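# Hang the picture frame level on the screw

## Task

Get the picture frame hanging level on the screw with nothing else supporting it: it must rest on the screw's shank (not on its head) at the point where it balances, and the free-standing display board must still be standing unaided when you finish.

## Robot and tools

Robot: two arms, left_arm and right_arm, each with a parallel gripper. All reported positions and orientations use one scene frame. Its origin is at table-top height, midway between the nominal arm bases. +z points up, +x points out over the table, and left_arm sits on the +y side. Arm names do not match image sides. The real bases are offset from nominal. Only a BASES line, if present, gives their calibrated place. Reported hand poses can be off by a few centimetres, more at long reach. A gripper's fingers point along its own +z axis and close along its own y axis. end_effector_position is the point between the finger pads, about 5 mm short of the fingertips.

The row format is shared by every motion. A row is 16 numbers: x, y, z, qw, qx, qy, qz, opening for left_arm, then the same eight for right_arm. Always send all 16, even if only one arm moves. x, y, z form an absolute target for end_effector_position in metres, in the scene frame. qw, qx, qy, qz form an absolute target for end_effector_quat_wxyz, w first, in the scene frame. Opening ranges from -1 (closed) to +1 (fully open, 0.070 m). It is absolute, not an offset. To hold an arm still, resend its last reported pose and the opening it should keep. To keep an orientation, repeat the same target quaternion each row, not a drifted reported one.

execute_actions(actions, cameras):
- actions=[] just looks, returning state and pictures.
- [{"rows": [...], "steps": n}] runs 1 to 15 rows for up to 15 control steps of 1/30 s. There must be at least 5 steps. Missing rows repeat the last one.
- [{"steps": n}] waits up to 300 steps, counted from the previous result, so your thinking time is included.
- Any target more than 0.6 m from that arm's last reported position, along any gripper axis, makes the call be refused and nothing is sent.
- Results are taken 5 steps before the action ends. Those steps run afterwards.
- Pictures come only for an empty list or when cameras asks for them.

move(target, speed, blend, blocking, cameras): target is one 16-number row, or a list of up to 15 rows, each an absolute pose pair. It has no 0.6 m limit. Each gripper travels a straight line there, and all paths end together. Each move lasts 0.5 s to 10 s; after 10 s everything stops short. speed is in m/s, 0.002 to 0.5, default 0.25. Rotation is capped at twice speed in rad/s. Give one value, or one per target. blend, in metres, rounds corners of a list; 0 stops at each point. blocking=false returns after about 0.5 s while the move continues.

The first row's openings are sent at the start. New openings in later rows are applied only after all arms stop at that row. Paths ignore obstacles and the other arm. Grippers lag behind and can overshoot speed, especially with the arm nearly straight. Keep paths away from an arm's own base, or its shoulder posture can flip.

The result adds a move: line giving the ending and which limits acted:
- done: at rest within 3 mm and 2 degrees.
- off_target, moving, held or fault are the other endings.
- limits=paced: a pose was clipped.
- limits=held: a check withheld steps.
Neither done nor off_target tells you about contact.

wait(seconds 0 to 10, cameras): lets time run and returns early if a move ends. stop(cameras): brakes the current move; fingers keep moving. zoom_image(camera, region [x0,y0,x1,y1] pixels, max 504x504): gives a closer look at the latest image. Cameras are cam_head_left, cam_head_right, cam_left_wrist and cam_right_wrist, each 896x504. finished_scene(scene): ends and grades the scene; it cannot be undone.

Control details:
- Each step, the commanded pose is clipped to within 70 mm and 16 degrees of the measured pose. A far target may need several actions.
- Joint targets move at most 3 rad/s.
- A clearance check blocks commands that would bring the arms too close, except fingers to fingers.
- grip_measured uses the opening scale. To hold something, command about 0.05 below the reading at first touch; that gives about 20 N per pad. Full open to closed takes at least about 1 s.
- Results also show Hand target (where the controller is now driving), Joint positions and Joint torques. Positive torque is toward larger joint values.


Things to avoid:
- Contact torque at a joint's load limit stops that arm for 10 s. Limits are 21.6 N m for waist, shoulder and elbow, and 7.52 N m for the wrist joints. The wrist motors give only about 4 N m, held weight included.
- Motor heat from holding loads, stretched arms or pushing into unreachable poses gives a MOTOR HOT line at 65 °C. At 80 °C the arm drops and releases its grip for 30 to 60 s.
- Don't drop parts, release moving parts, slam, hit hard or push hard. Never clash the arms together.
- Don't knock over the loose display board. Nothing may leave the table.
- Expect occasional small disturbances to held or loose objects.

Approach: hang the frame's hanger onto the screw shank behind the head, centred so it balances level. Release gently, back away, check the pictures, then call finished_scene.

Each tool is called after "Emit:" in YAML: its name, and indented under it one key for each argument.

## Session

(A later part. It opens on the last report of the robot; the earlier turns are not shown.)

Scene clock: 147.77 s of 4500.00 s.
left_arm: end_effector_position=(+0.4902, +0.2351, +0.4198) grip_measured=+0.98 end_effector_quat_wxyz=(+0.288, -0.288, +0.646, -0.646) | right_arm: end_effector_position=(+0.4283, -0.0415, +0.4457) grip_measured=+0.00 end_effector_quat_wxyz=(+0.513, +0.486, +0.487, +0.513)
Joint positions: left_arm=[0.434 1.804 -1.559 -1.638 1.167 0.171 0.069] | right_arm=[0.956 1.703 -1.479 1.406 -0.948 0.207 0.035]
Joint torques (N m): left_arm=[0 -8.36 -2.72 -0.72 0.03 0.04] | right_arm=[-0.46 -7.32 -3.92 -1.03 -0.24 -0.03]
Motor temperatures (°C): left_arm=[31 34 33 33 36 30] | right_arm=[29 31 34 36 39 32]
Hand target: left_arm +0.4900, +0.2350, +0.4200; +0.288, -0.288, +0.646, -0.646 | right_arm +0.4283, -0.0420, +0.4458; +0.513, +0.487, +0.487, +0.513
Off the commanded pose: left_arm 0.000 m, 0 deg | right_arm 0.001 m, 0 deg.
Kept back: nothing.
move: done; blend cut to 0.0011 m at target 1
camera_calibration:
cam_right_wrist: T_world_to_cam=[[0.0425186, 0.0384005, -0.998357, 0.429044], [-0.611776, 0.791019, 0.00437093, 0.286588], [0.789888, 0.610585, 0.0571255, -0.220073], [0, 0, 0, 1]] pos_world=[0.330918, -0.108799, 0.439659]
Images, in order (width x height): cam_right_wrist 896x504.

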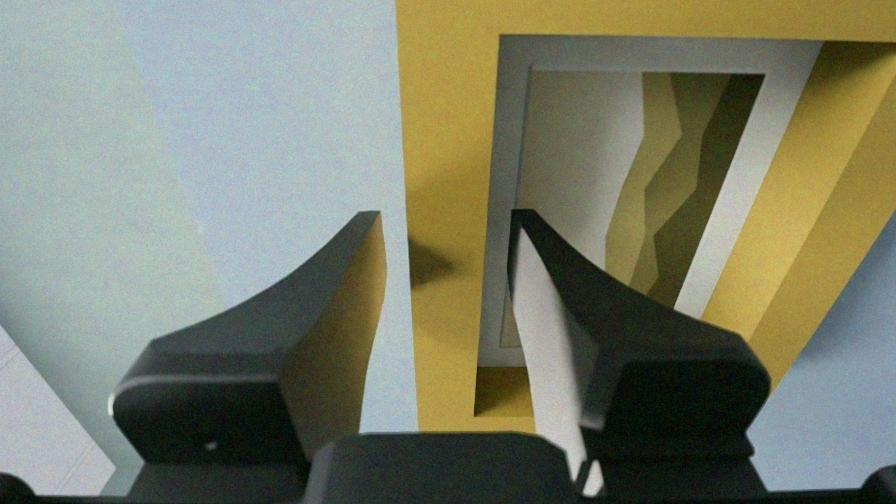

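Emit:
execute_actions:
  actions:
    - {"rows":[[0.49,0.235,0.42,0.2876,-0.2876,0.6458,-0.6458,1.0,0.4283,-0.042,0.4458,0.5129,0.4867,0.4867,0.5129,-0.2],[0.49,0.235,0.42,0.2876,-0.2876,0.6458,-0.6458,1.0,0.4283,-0.042,0.4458,0.5129,0.4867,0.4867,0.5129,-0.3],[0.49,0.235,0.42,0.2876,-0.2876,0.6458,-0.6458,1.0,0.4283,-0.042,0.4458,0.5129,0.4867,0.4867,0.5129,-0.36],[0.49,0.235,0.42,0.2876,-0.2876,0.6458,-0.6458,1.0,0.4283,-0.042,0.4458,0.5129,0.4867,0.4867,0.5129,-0.4]],"steps":15}

Emit:
execute_actions:
  actions:
    - {"rows":[[0.49,0.235,0.42,0.2876,-0.2876,0.6458,-0.6458,1.0,0.4283,-0.042,0.4458,0.5129,0.4867,0.4867,0.5129,-0.42],[0.49,0.235,0.42,0.2876,-0.2876,0.6458,-0.6458,1.0,0.4283,-0.042,0.4458,0.5129,0.4867,0.4867,0.5129,-0.44],[0.49,0.235,0.42,0.2876,-0.2876,0.6458,-0.6458,1.0,0.4283,-0.042,0.4458,0.5129,0.4867,0.4867,0.5129,-0.455],[0.49,0.235,0.42,0.2876,-0.2876,0.6458,-0.6458,1.0,0.4283,-0.042,0.4458,0.5129,0.4867,0.4867,0.5129,-0.465],[0.49,0.235,0.42,0.2876,-0.2876,0.6458,-0.6458,1.0,0.4283,-0.042,0.4458,0.5129,0.4867,0.4867,0.5129,-0.475],[0.49,0.235,0.42,0.2876,-0.2876,0.6458,-0.6458,1.0,0.4283,-0.042,0.4458,0.5129,0.4867,0.4867,0.5129,-0.485],[0.49,0.235,0.42,0.2876,-0.2876,0.6458,-0.6458,1.0,0.4283,-0.042,0.4458,0.5129,0.4867,0.4867,0.5129,-0.495],[0.49,0.235,0.42,0.2876,-0.2876,0.6458,-0.6458,1.0,0.4283,-0.042,0.4458,0.5129,0.4867,0.4867,0.5129,-0.505],[0.49,0.235,0.42,0.2876,-0.2876,0.6458,-0.6458,1.0,0.4283,-0.042,0.4458,0.5129,0.4867,0.4867,0.5129,-0.515],[0.49,0.235,0.42,0.2876,-0.2876,0.6458,-0.6458,1.0,0.4283,-0.042,0.4458,0.5129,0.4867,0.4867,0.5129,-0.525]],"steps":15}
  cameras: ["cam_left_wrist","cam_right_wrist"]

Emit:
zoom_image:
  camera: "cam_left_wrist"
  region: [475, 345, 525, 378]

Scene clock: 150.47 s of 4500.00 s.
left_arm: end_effector_position=(+0.4902, +0.2351, +0.4198) grip_measured=+0.98 end_effector_quat_wxyz=(+0.288, -0.288, +0.646, -0.646) | right_arm: end_effector_position=(+0.4281, -0.0417, +0.4458) grip_measured=-0.40 end_effector_quat_wxyz=(+0.513, +0.486, +0.487, +0.513)
Joint positions: left_arm=[0.434 1.804 -1.559 -1.638 1.167 0.171 0.069] | right_arm=[0.956 1.702 -1.478 1.406 -0.948 0.207 0.021]
Joint torques (N m): left_arm=[0.09 -8.43 -2.73 -0.71 0.03 0.04] | right_arm=[-0.46 -7.76 -3.54 -1.13 -0.07 0.18]
Motor temperatures (°C): left_arm=[31 34 33 33 36 30] | right_arm=[29 31 34 36 39 32]
Steps of this call (1-71: nothing new was sent; 72-81: this action's first 10). Readings (end_effector_position of left_arm | right_arm):
72: (+0.4902, +0.2351, +0.4198) | (+0.4281, -0.0417, +0.4458)
73: (+0.4902, +0.2351, +0.4198) | (+0.4281, -0.0417, +0.4458)
75: (+0.4902, +0.2351, +0.4198) | (+0.4281, -0.0417, +0.4458)
79: (+0.4902, +0.2351, +0.4198) | (+0.4281, -0.0417, +0.4458)
81: the state above

Scene clock: 150.97 s of 4500.00 s.
left_arm: end_effector_position=(+0.4902, +0.2351, +0.4198) grip_measured=+0.98 end_effector_quat_wxyz=(+0.288, -0.288, +0.646, -0.646) | right_arm: end_effector_position=(+0.4281, -0.0417, +0.4458) grip_measured=-0.45 end_effector_quat_wxyz=(+0.513, +0.486, +0.487, +0.513)
Joint positions: left_arm=[0.434 1.804 -1.559 -1.638 1.167 0.171 0.069] | right_arm=[0.956 1.702 -1.478 1.406 -0.948 0.207 0.019]
Joint torques (N m): left_arm=[0.1 -8.53 -2.83 -0.73 0.03 0.03] | right_arm=[-0.48 -7.62 -3.57 -1.02 -0.09 0.12]
Motor temperatures (°C): left_arm=[31 34 33 33 36 30] | right_arm=[29 31 34 36 39 32]
Off your previous action's commanded pose at its last step (step 5 of this call): left_arm 0.000 m, 0 deg | right_arm 0.000 m, 0 deg.
Steps of this call (1-5: your previous action's last 5; 6-15: this action's first 10). Readings (end_effector_position of left_arm | right_arm):
6: (+0.4902, +0.2351, +0.4198) | (+0.4281, -0.0417, +0.4458)
7: (+0.4902, +0.2351, +0.4198) | (+0.4281, -0.0417, +0.4458)
9: (+0.4902, +0.2351, +0.4198) | (+0.4281, -0.0417, +0.4458)
13: (+0.4902, +0.2351, +0.4198) | (+0.4281, -0.0417, +0.4458)
15: the state above
camera_calibration:
cam_left_wrist: T_world_to_cam=[[0.0100381, -0.0241571, 0.999658, -0.415339], [-0.970502, -0.241061, 0.00391999, 0.531329], [0.240884, -0.970209, -0.0258643, 0.242546], [0, 0, 0, 1]] pos_world=[0.4614, 0.35337, 0.419387]
cam_right_wrist: T_world_to_cam=[[0.0425186, 0.0384005, -0.998357, 0.429123], [-0.611776, 0.791019, 0.00437093, 0.286652], [0.789888, 0.610585, 0.0571255, -0.219846], [0, 0, 0, 1]] pos_world=[0.330775, -0.108991, 0.439724]
Images, in order (width x height): cam_left_wrist 896x504, cam_right_wrist 896x504.

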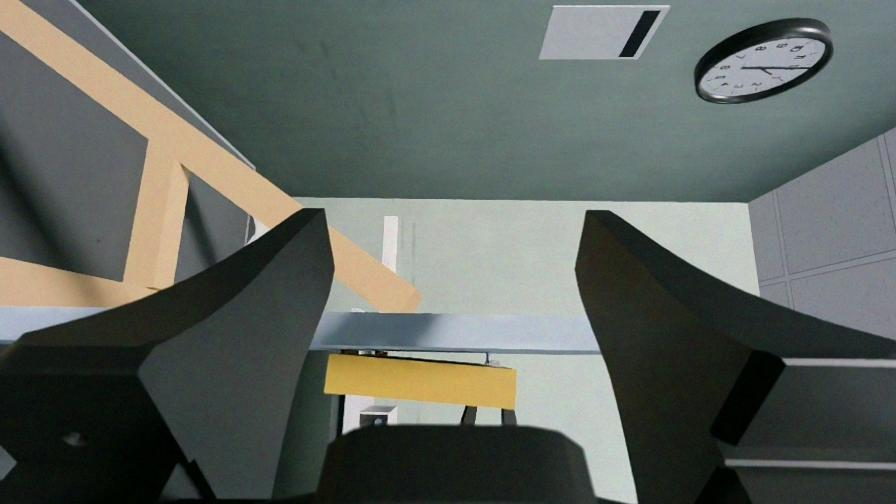

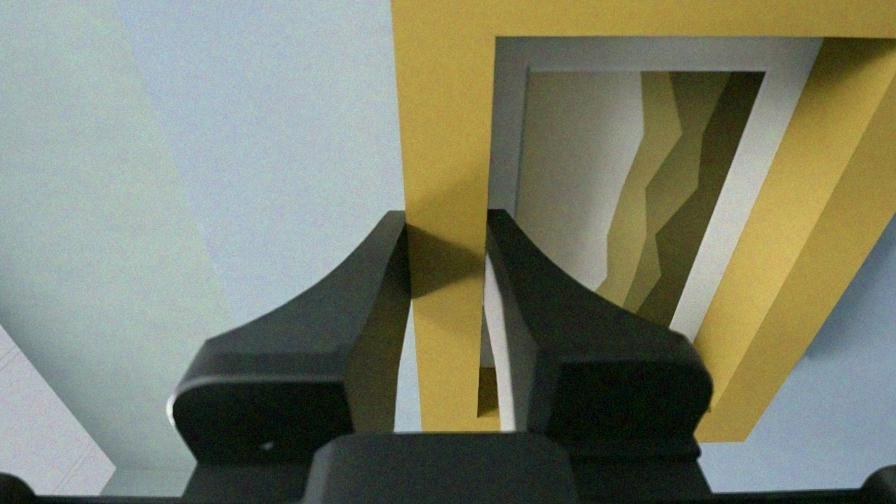

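Scaled by 10.080 from the camera's 896x504 image, which has a finer 1280x720 frame.

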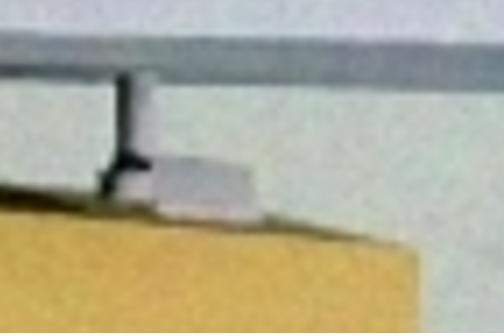

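Emit:
execute_actions:
  actions:
    - {"rows":[[0.49,0.235,0.42,0.2876,-0.2876,0.6458,-0.6458,1.0,0.4281,-0.0417,0.4458,0.5129,0.4867,0.4867,0.5129,-0.53]],"steps":15}

Emit:
execute_actions:
  actions:
    - {"rows":[[0.49,0.235,0.42,0.2876,-0.2876,0.6458,-0.6458,1.0,0.4281,-0.0417,0.4458,0.5129,0.4867,0.4867,0.5129,-0.53]],"steps":10}
  cameras: ["cam_left_wrist","cam_right_wrist"]

Emit:
zoom_image:
  camera: "cam_left_wrist"
  region: [475, 345, 525, 378]

Scene clock: 151.60 s of 4500.00 s.
left_arm: end_effector_position=(+0.4902, +0.2351, +0.4198) grip_measured=+0.98 end_effector_quat_wxyz=(+0.288, -0.288, +0.646, -0.646) | right_arm: end_effector_position=(+0.4281, -0.0417, +0.4458) grip_measured=-0.45 end_effector_quat_wxyz=(+0.513, +0.486, +0.487, +0.513)
Joint positions: left_arm=[0.434 1.804 -1.559 -1.638 1.167 0.171 0.069] | right_arm=[0.956 1.702 -1.478 1.406 -0.948 0.207 0.019]
Joint torques (N m): left_arm=[0.03 -8.26 -2.85 -0.71 0.06 0.02] | right_arm=[1.09 -6.67 -4.17 -0.79 -0.35 -0.18]
Motor temperatures (°C): left_arm=[31 34 33 33 36 30] | right_arm=[29 31 34 36 39 32]
Off your previous action's commanded pose at its last step (step 5 of this call): left_arm 0.000 m, 0 deg | right_arm 0.000 m, 0 deg.
Steps of this call (1-5: your previous action's last 5; 6-9: nothing new was sent; 10-19: this action's first 10). Readings (end_effector_position of left_arm | right_arm):
10: (+0.4902, +0.2351, +0.4198) | (+0.4281, -0.0417, +0.4458)
11: (+0.4902, +0.2351, +0.4198) | (+0.4281, -0.0417, +0.4458)
13: (+0.4902, +0.2351, +0.4198) | (+0.4281, -0.0417, +0.4458)
17: (+0.4902, +0.2351, +0.4198) | (+0.4281, -0.0417, +0.4458)
19: the state above

Scene clock: 151.93 s of 4500.00 s.
left_arm: end_effector_position=(+0.4902, +0.2351, +0.4198) grip_measured=+0.98 end_effector_quat_wxyz=(+0.288, -0.288, +0.646, -0.646) | right_arm: end_effector_position=(+0.4281, -0.0417, +0.4458) grip_measured=-0.45 end_effector_quat_wxyz=(+0.513, +0.486, +0.487, +0.513)
Joint positions: left_arm=[0.434 1.804 -1.559 -1.638 1.167 0.171 0.069] | right_arm=[0.956 1.702 -1.478 1.406 -0.948 0.207 0.019]
Joint torques (N m): left_arm=[0.1 -8.4 -2.89 -0.71 0 0.02] | right_arm=[1.51 -6.03 -4.5 -0.8 -0.34 -0.21]
Motor temperatures (°C): left_arm=[31 34 33 33 36 30] | right_arm=[29 31 34 36 39 32]
Off your previous action's commanded pose at its last step (step 5 of this call): left_arm 0.000 m, 0 deg | right_arm 0.000 m, 0 deg.
Steps of this call (1-5: your previous action's last 5; 6-10: this action's first 5). Readings (end_effector_position of left_arm | right_arm):
6: (+0.4902, +0.2351, +0.4198) | (+0.4281, -0.0417, +0.4458)
7: (+0.4902, +0.2351, +0.4198) | (+0.4281, -0.0417, +0.4458)
9: (+0.4902, +0.2351, +0.4198) | (+0.4281, -0.0417, +0.4458)
10: the state above
camera_calibration:
cam_left_wrist: T_world_to_cam=[[0.0100381, -0.0241571, 0.999658, -0.415339], [-0.970502, -0.241061, 0.00391999, 0.531329], [0.240884, -0.970209, -0.0258643, 0.242546], [0, 0, 0, 1]] pos_world=[0.4614, 0.35337, 0.419387]
cam_right_wrist: T_world_to_cam=[[0.0425186, 0.0384005, -0.998357, 0.429123], [-0.611776, 0.791019, 0.00437093, 0.286652], [0.789888, 0.610585, 0.0571255, -0.219846], [0, 0, 0, 1]] pos_world=[0.330775, -0.108991, 0.439724]
Images, in order (width x height): cam_left_wrist 896x504, cam_right_wrist 896x504.

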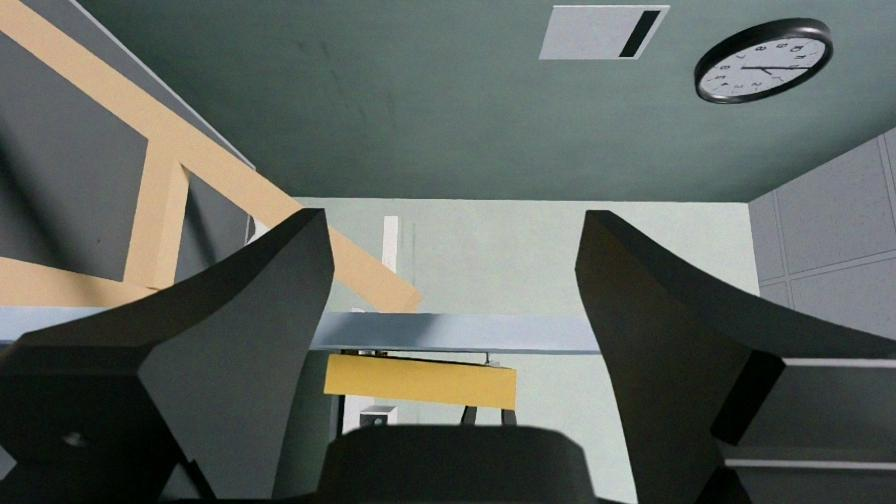

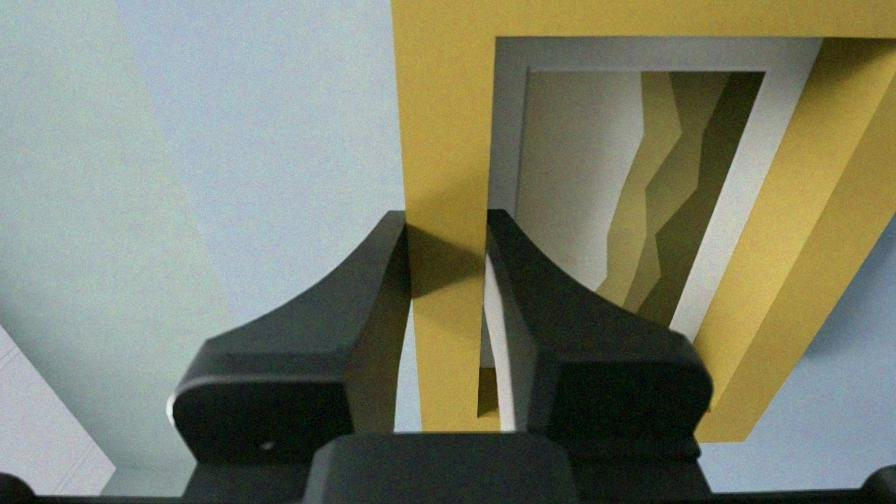

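Scaled by 10.080 from the camera's 896x504 image, which has a finer 1280x720 frame.

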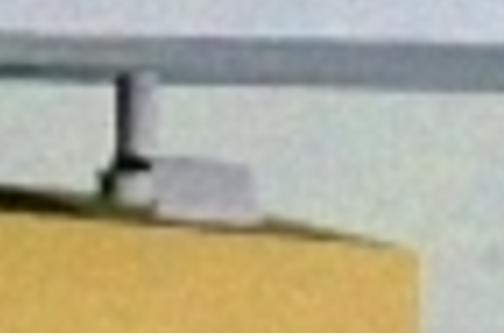

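Emit:
move:
  target: [0.49,0.235,0.42,0.2876,-0.2876,0.6458,-0.6458,1.0,0.4281,-0.0417,0.4478,0.5129,0.4867,0.4867,0.5129,-0.53]
  speed: 0.01
  cameras: ["cam_left_wrist"]

Emit:
zoom_image:
  camera: "cam_left_wrist"
  region: [475, 345, 525, 378]

Scene clock: 152.87 s of 4500.00 s.
left_arm: end_effector_position=(+0.4902, +0.2351, +0.4198) grip_measured=+0.98 end_effector_quat_wxyz=(+0.288, -0.288, +0.646, -0.646) | right_arm: end_effector_position=(+0.4280, -0.0413, +0.4474) grip_measured=-0.45 end_effector_quat_wxyz=(+0.513, +0.486, +0.487, +0.513)
Joint positions: left_arm=[0.434 1.804 -1.559 -1.638 1.167 0.171 0.069] | right_arm=[0.957 1.702 -1.486 1.412 -0.947 0.197 0.019]
Joint torques (N m): left_arm=[0.03 -8.4 -2.68 -0.72 0.02 0.02] | right_arm=[0.22 -7.61 -5.34 -1.64 -0.26 -0.15]
Motor temperatures (°C): left_arm=[31 34 33 33 36 30] | right_arm=[29 31 34 36 39 32]
Hand target: left_arm +0.4900, +0.2350, +0.4200; +0.288, -0.288, +0.646, -0.646 | right_arm +0.4281, -0.0417, +0.4478; +0.513, +0.487, +0.487, +0.513
Off your previous action's commanded pose at its last step (step 5 of this call): left_arm 0.000 m, 0 deg | right_arm 0.000 m, 0 deg.
Off the commanded pose: left_arm 0.000 m, 0 deg | right_arm 0.001 m, 0 deg.
Kept back: nothing.
move: done
camera_calibration:
cam_left_wrist: T_world_to_cam=[[0.0100381, -0.0241571, 0.999658, -0.415339], [-0.970502, -0.241061, 0.00391999, 0.531329], [0.240884, -0.970209, -0.0258643, 0.242546], [0, 0, 0, 1]] pos_world=[0.4614, 0.35337, 0.419387]
Images, in order (width x height): cam_left_wrist 896x504.

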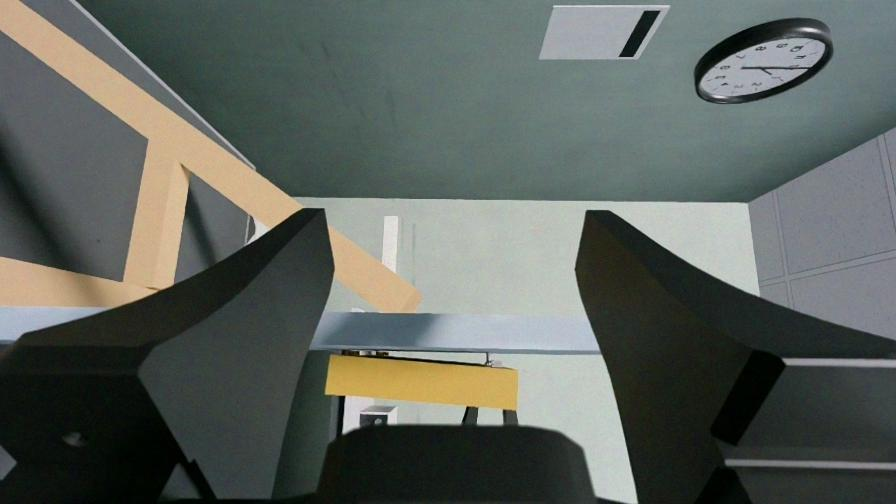

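Scaled by 10.080 from the camera's 896x504 image, which has a finer 1280x720 frame.

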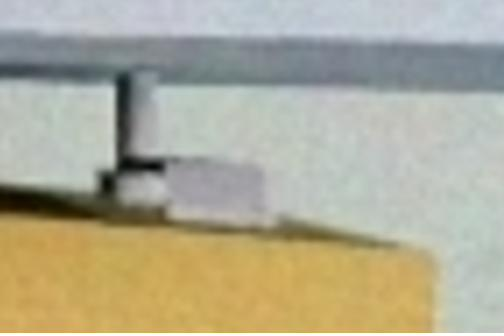

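Emit:
move:
  target:
    - [0.49,0.235,0.42,0.2876,-0.2876,0.6458,-0.6458,1.0,0.4282,-0.0417,0.4484,0.5129,0.4867,0.4867,0.5129,-0.53]
    - [0.49,0.235,0.42,0.2876,-0.2876,0.6458,-0.6458,1.0,0.4282,-0.0438,0.4484,0.5129,0.4867,0.4867,0.5129,-0.53]
  speed: 0.01
  cameras: ["cam_left_wrist","cam_right_wrist"]

Emit:
zoom_image:
  camera: "cam_left_wrist"
  region: [475, 345, 525, 378]

Scene clock: 153.93 s of 4500.00 s.
left_arm: end_effector_position=(+0.4902, +0.2351, +0.4198) grip_measured=+0.98 end_effector_quat_wxyz=(+0.288, -0.288, +0.646, -0.646) | right_arm: end_effector_position=(+0.4281, -0.0435, +0.4482) grip_measured=-0.45 end_effector_quat_wxyz=(+0.513, +0.487, +0.487, +0.513)
Joint positions: left_arm=[0.434 1.804 -1.559 -1.638 1.167 0.171 0.069] | right_arm=[0.953 1.697 -1.482 1.412 -0.944 0.196 0.019]
Joint torques (N m): left_arm=[0.05 -8.24 -2.76 -0.69 0.03 0.01] | right_arm=[-0.3 -8.73 -4.21 -1.65 -0.14 0.18]
Motor temperatures (°C): left_arm=[31 34 33 33 36 30] | right_arm=[29 31 34 36 39 32]
Hand target: left_arm +0.4900, +0.2350, +0.4200; +0.288, -0.288, +0.646, -0.646 | right_arm +0.4282, -0.0438, +0.4484; +0.513, +0.487, +0.487, +0.513
Off the commanded pose: left_arm 0.000 m, 0 deg | right_arm 0.000 m, 0 deg.
Kept back: nothing.
move: done
camera_calibration:
cam_left_wrist: T_world_to_cam=[[0.0100381, -0.0241571, 0.999658, -0.415339], [-0.970502, -0.241061, 0.00391999, 0.531329], [0.240884, -0.970209, -0.0258643, 0.242546], [0, 0, 0, 1]] pos_world=[0.4614, 0.35337, 0.419387]
cam_right_wrist: T_world_to_cam=[[0.0419512, 0.038629, -0.998373, 0.431873], [-0.611334, 0.791357, 0.00493116, 0.28767], [0.79026, 0.610133, 0.0568136, -0.218906], [0, 0, 0, 1]] pos_world=[0.330737, -0.110771, 0.442188]
Images, in order (width x height): cam_left_wrist 896x504, cam_right_wrist 896x504.

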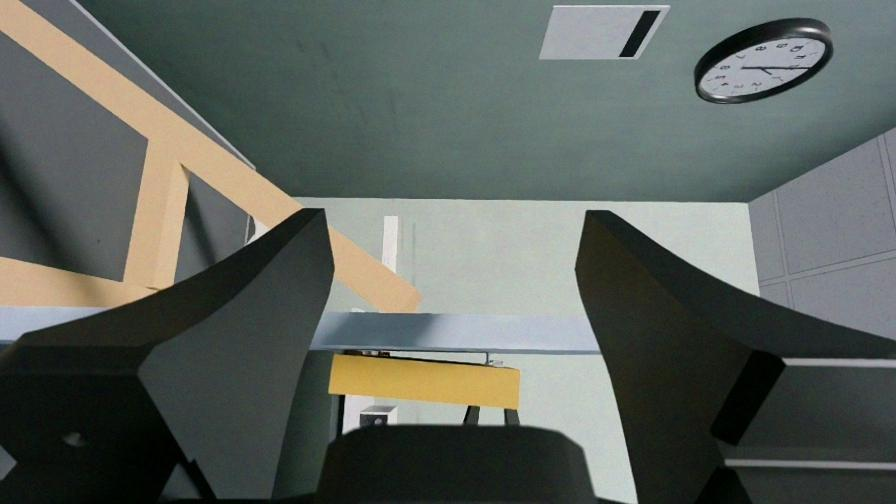

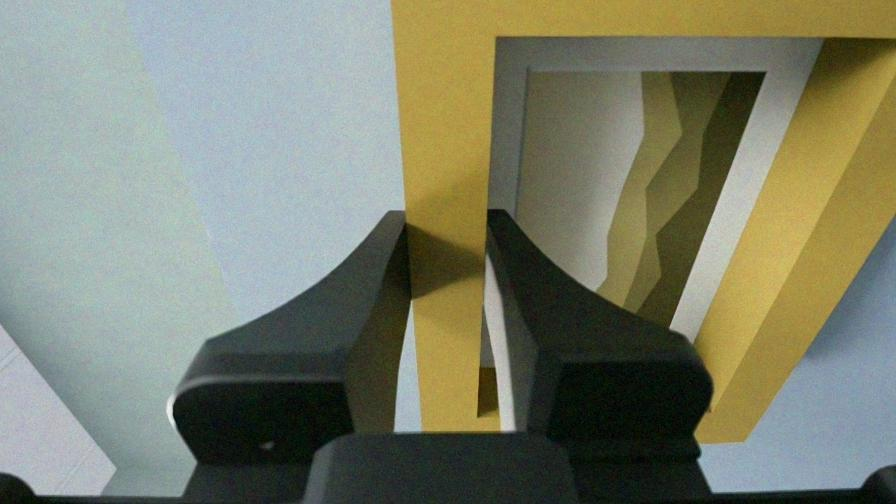

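Scaled by 10.080 from the camera's 896x504 image, which has a finer 1280x720 frame.

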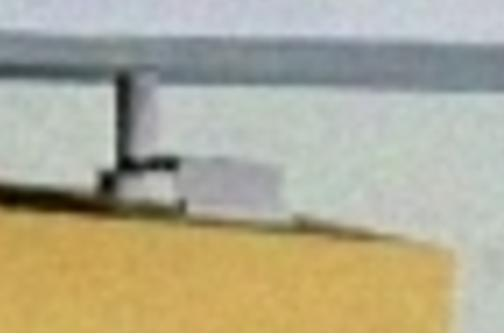

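Emit:
move:
  target: [0.49,0.235,0.42,0.2876,-0.2876,0.6458,-0.6458,1.0,0.4281,-0.0436,0.4460,0.5129,0.4867,0.4867,0.5129,-0.53]
  speed: 0.006
  cameras: ["cam_left_wrist"]

Emit:
zoom_image:
  camera: "cam_left_wrist"
  region: [475, 345, 525, 378]

Scene clock: 154.87 s of 4500.00 s.
left_arm: end_effector_position=(+0.4902, +0.2351, +0.4198) grip_measured=+0.98 end_effector_quat_wxyz=(+0.288, -0.288, +0.646, -0.646) | right_arm: end_effector_position=(+0.4281, -0.0434, +0.4472) grip_measured=-0.45 end_effector_quat_wxyz=(+0.513, +0.486, +0.486, +0.514)
Joint positions: left_arm=[0.434 1.804 -1.559 -1.638 1.167 0.171 0.069] | right_arm=[0.953 1.697 -1.474 1.403 -0.945 0.208 0.019]
Joint torques (N m): left_arm=[0.1 -8.31 -2.77 -0.67 0 0.02] | right_arm=[0.7 -6.77 -2.86 -0.34 -0.71 0.07]
Motor temperatures (°C): left_arm=[31 34 33 33 36 30] | right_arm=[29 31 34 36 39 32]
Hand target: left_arm +0.4900, +0.2350, +0.4200; +0.288, -0.288, +0.646, -0.646 | right_arm +0.4281, -0.0436, +0.4460; +0.513, +0.487, +0.487, +0.513
Off the commanded pose: left_arm 0.000 m, 0 deg | right_arm 0.001 m, 0 deg.
Kept back: nothing.
move: done
camera_calibration:
cam_left_wrist: T_world_to_cam=[[0.0100381, -0.0241571, 0.999658, -0.415339], [-0.970502, -0.241061, 0.00391999, 0.531329], [0.240884, -0.970209, -0.0258643, 0.242546], [0, 0, 0, 1]] pos_world=[0.4614, 0.35337, 0.419387]
Images, in order (width x height): cam_left_wrist 896x504.

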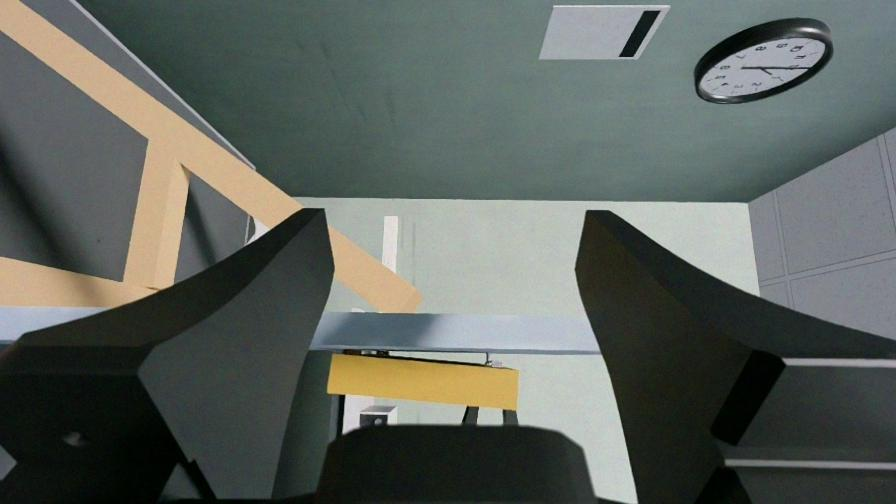

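Scaled by 10.080 from the camera's 896x504 image, which has a finer 1280x720 frame.

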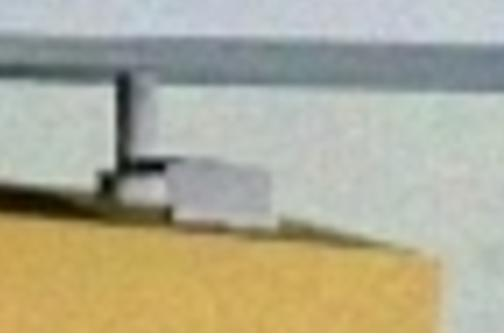

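Emit:
move:
  target: [0.49,0.235,0.42,0.2876,-0.2876,0.6458,-0.6458,1.0,0.4281,-0.0436,0.4452,0.5129,0.4867,0.4867,0.5129,-0.53]
  speed: 0.006
  cameras: ["cam_left_wrist"]

Emit:
zoom_image:
  camera: "cam_left_wrist"
  region: [475, 345, 525, 378]

Scene clock: 155.83 s of 4500.00 s.
left_arm: end_effector_position=(+0.4902, +0.2351, +0.4198) grip_measured=+0.98 end_effector_quat_wxyz=(+0.288, -0.288, +0.646, -0.646) | right_arm: end_effector_position=(+0.4280, -0.0435, +0.4462) grip_measured=-0.45 end_effector_quat_wxyz=(+0.514, +0.486, +0.486, +0.514)
Joint positions: left_arm=[0.434 1.804 -1.559 -1.638 1.167 0.171 0.069] | right_arm=[0.953 1.697 -1.471 1.401 -0.946 0.211 0.019]
Joint torques (N m): left_arm=[-0.05 -8.36 -2.77 -0.71 0.03 0.03] | right_arm=[-0.35 -3.65 -0.64 1.32 -0.64 0.15]
Motor temperatures (°C): left_arm=[31 34 33 33 36 30] | right_arm=[29 31 34 36 39 32]
Hand target: left_arm +0.4900, +0.2350, +0.4200; +0.288, -0.288, +0.646, -0.646 | right_arm +0.4281, -0.0436, +0.4452; +0.513, +0.487, +0.487, +0.513
Off the commanded pose: left_arm 0.000 m, 0 deg | right_arm 0.001 m, 0 deg.
Kept back: nothing.
move: done
camera_calibration:
cam_left_wrist: T_world_to_cam=[[0.0100381, -0.0241571, 0.999658, -0.415339], [-0.970502, -0.241061, 0.00391999, 0.531329], [0.240884, -0.970209, -0.0258643, 0.242546], [0, 0, 0, 1]] pos_world=[0.4614, 0.35337, 0.419387]
Images, in order (width x height): cam_left_wrist 896x504.

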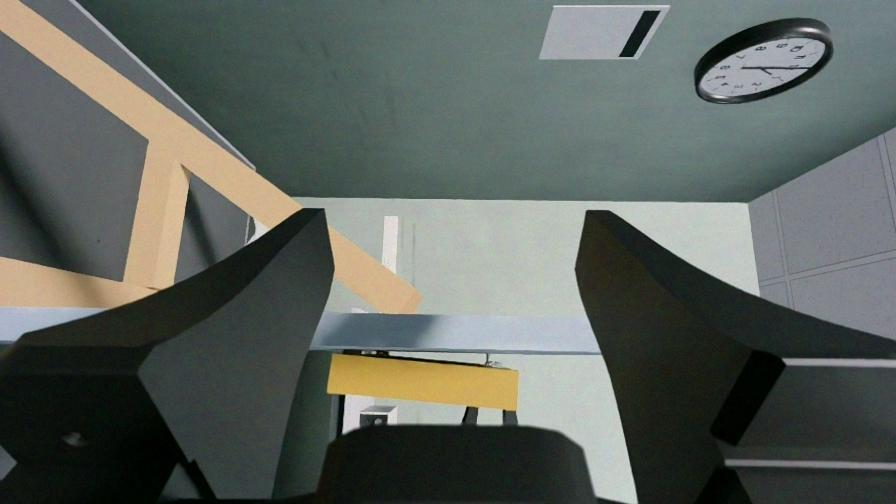

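Scaled by 10.080 from the camera's 896x504 image, which has a finer 1280x720 frame.

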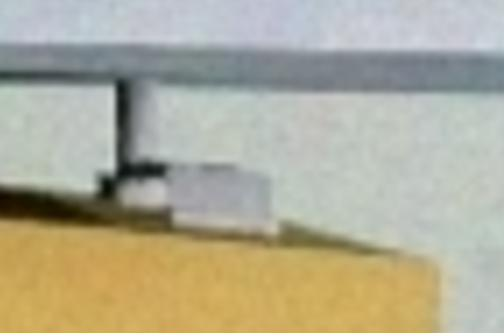

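Emit:
move:
  target:
    - [0.49,0.235,0.42,0.2876,-0.2876,0.6458,-0.6458,1.0,0.4281,-0.0436,0.4478,0.5129,0.4867,0.4867,0.5129,-0.53]
    - [0.49,0.235,0.42,0.2876,-0.2876,0.6458,-0.6458,1.0,0.4281,-0.0436,0.4486,0.5129,0.4867,0.4867,0.5129,-0.53]
    - [0.49,0.235,0.42,0.2876,-0.2876,0.6458,-0.6458,1.0,0.4281,-0.0413,0.4486,0.5129,0.4867,0.4867,0.5129,-0.53]
  speed: 0.01
  cameras: ["cam_left_wrist","cam_right_wrist"]

Emit:
zoom_image:
  camera: "cam_left_wrist"
  region: [475, 345, 525, 378]

Scene clock: 157.27 s of 4500.00 s.
left_arm: end_effector_position=(+0.4902, +0.2351, +0.4198) grip_measured=+0.98 end_effector_quat_wxyz=(+0.288, -0.288, +0.646, -0.646) | right_arm: end_effector_position=(+0.4287, -0.0419, +0.4456) grip_measured=-0.45 end_effector_quat_wxyz=(+0.512, +0.489, +0.488, +0.510)
Joint positions: left_arm=[0.434 1.804 -1.559 -1.638 1.167 0.171 0.069] | right_arm=[0.956 1.704 -1.487 1.421 -0.949 0.193 0.019]
Joint torques (N m): left_arm=[-0.08 -8.39 -2.76 -0.7 0.01 0.03] | right_arm=[-0.11 -5.5 -4.71 -1.14 0.13 -0.17]
Motor temperatures (°C): left_arm=[31 34 33 33 36 30] | right_arm=[29 31 34 36 39 32]
Hand target: left_arm +0.4900, +0.2350, +0.4200; +0.288, -0.288, +0.646, -0.646 | right_arm +0.4281, -0.0413, +0.4486; +0.513, +0.487, +0.487, +0.513
Off the commanded pose: left_arm 0.000 m, 0 deg | right_arm 0.003 m, 0 deg.
Kept back: nothing.
move: done
camera_calibration:
cam_left_wrist: T_world_to_cam=[[0.0100381, -0.0241571, 0.999658, -0.415339], [-0.970502, -0.241061, 0.00391999, 0.531329], [0.240884, -0.970209, -0.0258643, 0.242546], [0, 0, 0, 1]] pos_world=[0.4614, 0.35337, 0.419387]
cam_right_wrist: T_world_to_cam=[[0.0350987, 0.0382954, -0.99865, 0.432213], [-0.608929, 0.793174, 0.00901441, 0.283928], [0.792448, 0.60779, 0.0511585, -0.218687], [0, 0, 0, 1]] pos_world=[0.33102, -0.10884, 0.440257]
Images, in order (width x height): cam_left_wrist 896x504, cam_right_wrist 896x504.

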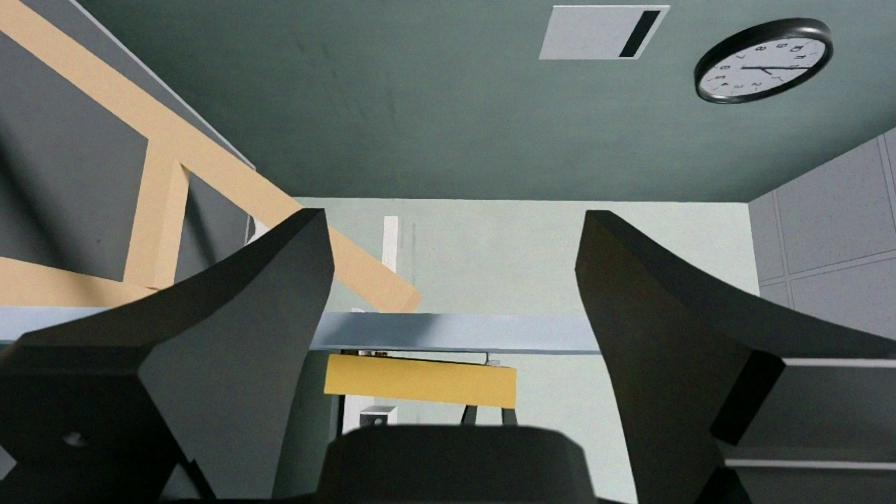

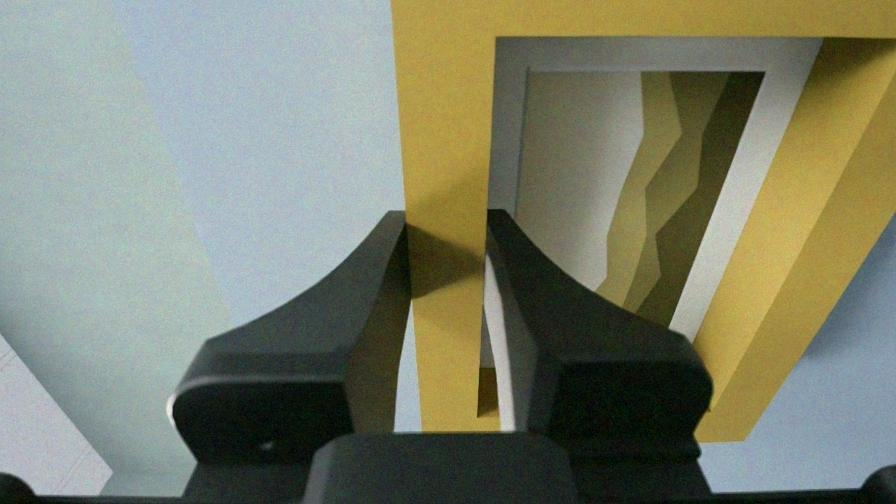

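Scaled by 10.080 from the camera's 896x504 image, which has a finer 1280x720 frame.

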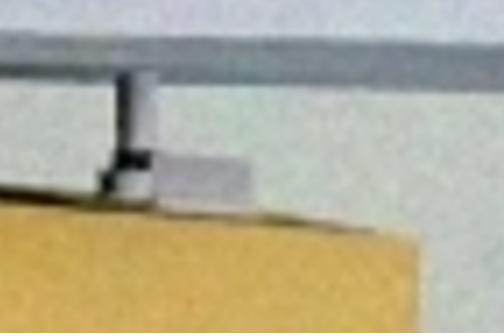

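Emit:
execute_actions:
  actions:
    - {"steps":10}

Scene clock: 157.60 s of 4500.00 s.
left_arm: end_effector_position=(+0.4902, +0.2351, +0.4198) grip_measured=+0.98 end_effector_quat_wxyz=(+0.288, -0.288, +0.646, -0.646) | right_arm: end_effector_position=(+0.4286, -0.0413, +0.4469) grip_measured=-0.45 end_effector_quat_wxyz=(+0.513, +0.487, +0.488, +0.512)
Joint positions: left_arm=[0.434 1.804 -1.559 -1.638 1.167 0.171 0.069] | right_arm=[0.956 1.704 -1.489 1.417 -0.947 0.193 0.019]
Joint torques (N m): left_arm=[0 -8.37 -2.74 -0.69 0.05 0.01] | right_arm=[0.97 -7.59 -5.38 -1.65 -0.04 -0.1]
Motor temperatures (°C): left_arm=[31 34 33 33 36 30] | right_arm=[29 31 34 36 39 32]
Hand target: left_arm +0.4900, +0.2350, +0.4200; +0.288, -0.288, +0.646, -0.646 | right_arm +0.4281, -0.0413, +0.4486; +0.513, +0.487, +0.487, +0.513
Off the commanded pose: left_arm 0.000 m, 0 deg | right_arm 0.002 m, 0 deg.
Steps of this call (1-10: nothing new was sent). Readings (end_effector_position of left_arm | right_arm):
1: (+0.4902, +0.2351, +0.4198) | (+0.4287, -0.0418, +0.4458)
2: (+0.4902, +0.2351, +0.4198) | (+0.4287, -0.0418, +0.4461)
4: (+0.4902, +0.2351, +0.4198) | (+0.4287, -0.0418, +0.4461)
8: (+0.4902, +0.2351, +0.4198) | (+0.4286, -0.0416, +0.4468)
10: the state above

Emit:
move:
  target: [0.49,0.235,0.42,0.2876,-0.2876,0.6458,-0.6458,1.0,0.4281,-0.0417,0.4456,0.5129,0.4867,0.4867,0.5129,-0.53]
  speed: 0.006
  cameras: ["cam_left_wrist","cam_right_wrist","cam_head_left","cam_head_right"]

Emit:
zoom_image:
  camera: "cam_left_wrist"
  region: [475, 345, 525, 378]

Scene clock: 158.63 s of 4500.00 s.
left_arm: end_effector_position=(+0.4902, +0.2351, +0.4198) grip_measured=+0.98 end_effector_quat_wxyz=(+0.288, -0.288, +0.646, -0.646) | right_arm: end_effector_position=(+0.4280, -0.0413, +0.4462) grip_measured=-0.45 end_effector_quat_wxyz=(+0.513, +0.486, +0.486, +0.514)
Joint positions: left_arm=[0.434 1.804 -1.559 -1.638 1.167 0.171 0.069] | right_arm=[0.957 1.703 -1.479 1.405 -0.949 0.208 0.019]
Joint torques (N m): left_arm=[0.14 -8.24 -2.6 -0.74 0.03 0.03] | right_arm=[0.3 -8.42 -3.53 -0.96 -0.42 0.1]
Motor temperatures (°C): left_arm=[31 34 33 33 36 30] | right_arm=[29 31 34 36 39 32]
Hand target: left_arm +0.4900, +0.2350, +0.4200; +0.288, -0.288, +0.646, -0.646 | right_arm +0.4281, -0.0417, +0.4456; +0.513, +0.487, +0.487, +0.513
Off the commanded pose: left_arm 0.000 m, 0 deg | right_arm 0.001 m, 0 deg.
Kept back: nothing.
move: done
camera_calibration:
cam_left_wrist: T_world_to_cam=[[0.0100381, -0.0241571, 0.999658, -0.415339], [-0.970502, -0.241061, 0.00391999, 0.531329], [0.240884, -0.970209, -0.0258643, 0.242546], [0, 0, 0, 1]] pos_world=[0.4614, 0.35337, 0.419387]
cam_right_wrist: T_world_to_cam=[[0.0438858, 0.0390542, -0.998273, 0.42888], [-0.611985, 0.790859, 0.00403595, 0.286511], [0.789651, 0.610751, 0.0586081, -0.22051], [0, 0, 0, 1]] pos_world=[0.330645, -0.108663, 0.439907]

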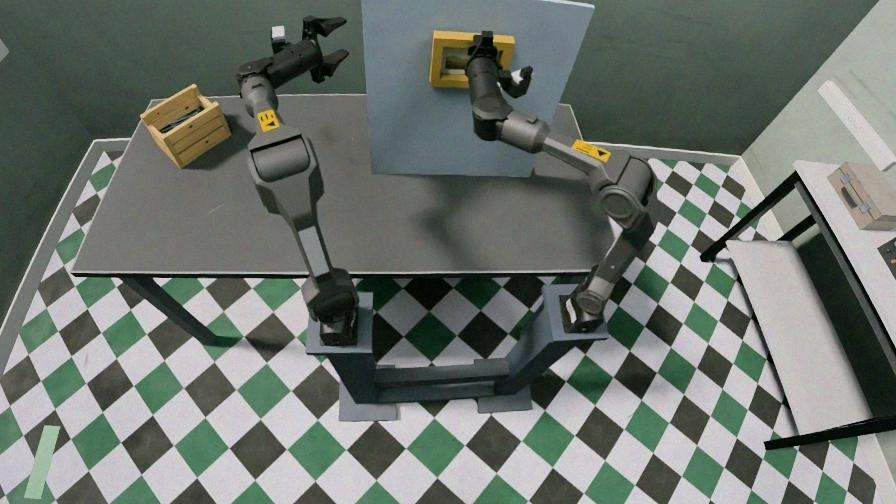

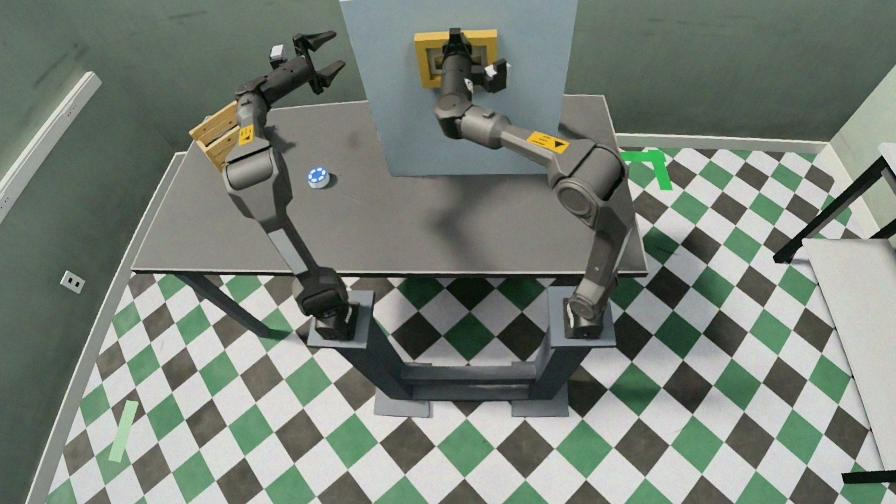

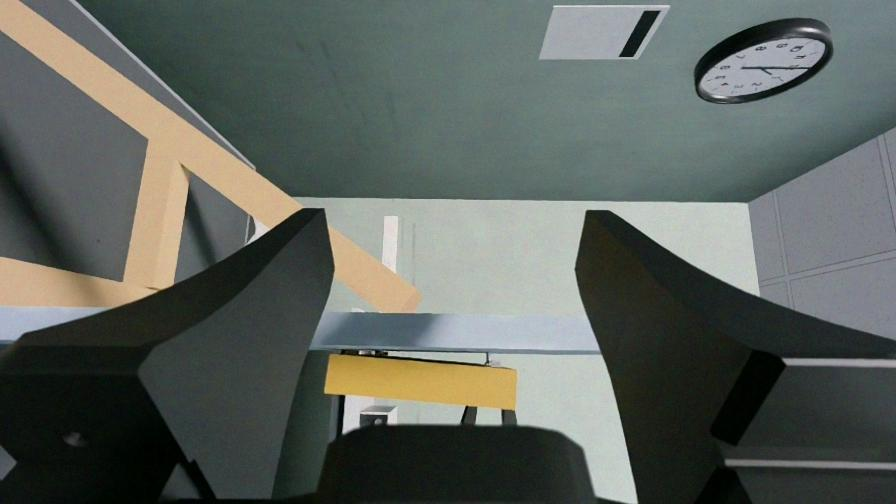

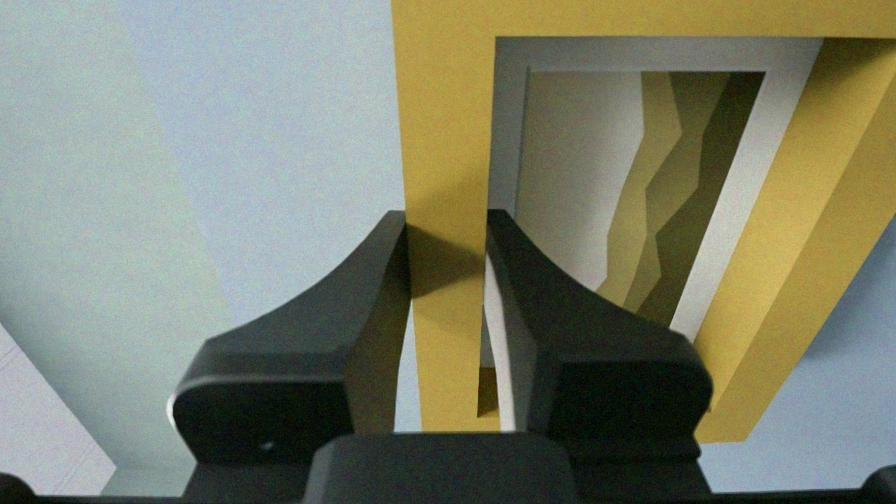

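Scaled by 10.080 from the camera's 896x504 image, which has a finer 1280x720 frame.

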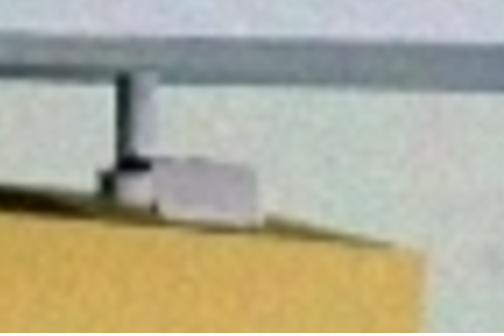

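Emit:
move:
  target: [0.49,0.235,0.42,0.2876,-0.2876,0.6458,-0.6458,1.0,0.4281,-0.0417,0.4453,0.5129,0.4867,0.4867,0.5129,-0.53]
  speed: 0.006
  cameras: ["cam_left_wrist","cam_right_wrist"]

Emit:
zoom_image:
  camera: "cam_left_wrist"
  region: [475, 345, 525, 378]

Scene clock: 159.70 s of 4500.00 s.
left_arm: end_effector_position=(+0.4902, +0.2351, +0.4198) grip_measured=+0.98 end_effector_quat_wxyz=(+0.288, -0.288, +0.646, -0.646) | right_arm: end_effector_position=(+0.4280, -0.0413, +0.4455) grip_measured=-0.45 end_effector_quat_wxyz=(+0.513, +0.486, +0.487, +0.513)
Joint positions: left_arm=[0.434 1.804 -1.559 -1.638 1.167 0.171 0.069] | right_arm=[0.957 1.703 -1.478 1.405 -0.949 0.208 0.019]
Joint torques (N m): left_arm=[-0.05 -8.4 -2.68 -0.71 0.05 0.01] | right_arm=[0.98 -7.19 -2.83 -0.58 -0.09 0.19]
Motor temperatures (°C): left_arm=[31 34 33 33 36 30] | right_arm=[29 31 34 36 39 32]
Hand target: left_arm +0.4900, +0.2350, +0.4200; +0.288, -0.288, +0.646, -0.646 | right_arm +0.4281, -0.0417, +0.4453; +0.513, +0.487, +0.487, +0.513
Off the commanded pose: left_arm 0.000 m, 0 deg | right_arm 0.000 m, 0 deg.
Kept back: nothing.
move: done
camera_calibration:
cam_left_wrist: T_world_to_cam=[[0.0100381, -0.0241571, 0.999658, -0.415339], [-0.970502, -0.241061, 0.00391999, 0.531329], [0.240884, -0.970209, -0.0258643, 0.242546], [0, 0, 0, 1]] pos_world=[0.4614, 0.35337, 0.419387]
cam_right_wrist: T_world_to_cam=[[0.0428042, 0.0385226, -0.998341, 0.428656], [-0.612019, 0.790831, 0.00427504, 0.286421], [0.789684, 0.610821, 0.0574275, -0.219954], [0, 0, 0, 1]] pos_world=[0.330641, -0.108672, 0.439352]
Images, in order (width x height): cam_left_wrist 896x504, cam_right_wrist 896x504.

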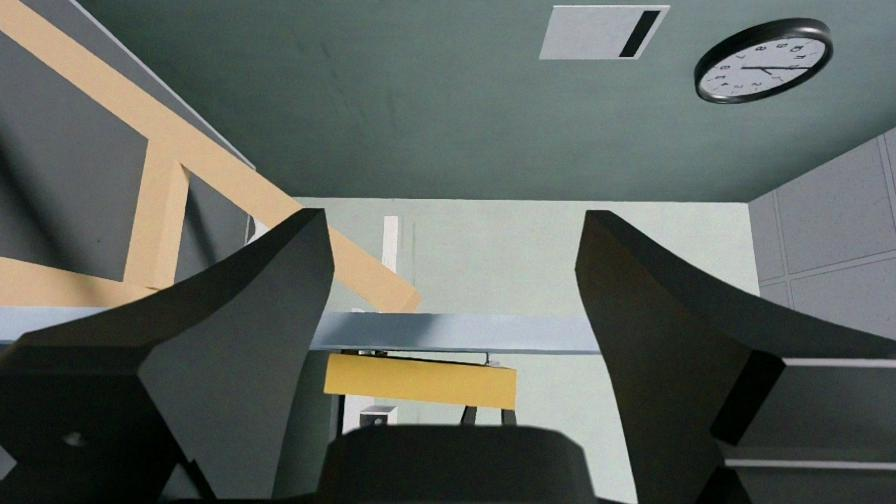

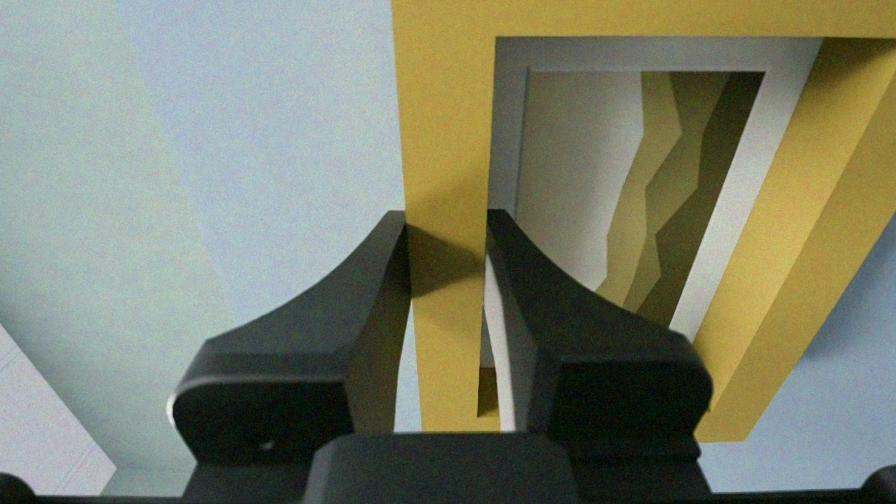

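Scaled by 10.080 from the camera's 896x504 image, which has a finer 1280x720 frame.

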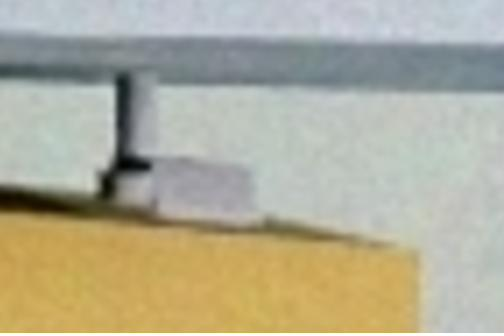

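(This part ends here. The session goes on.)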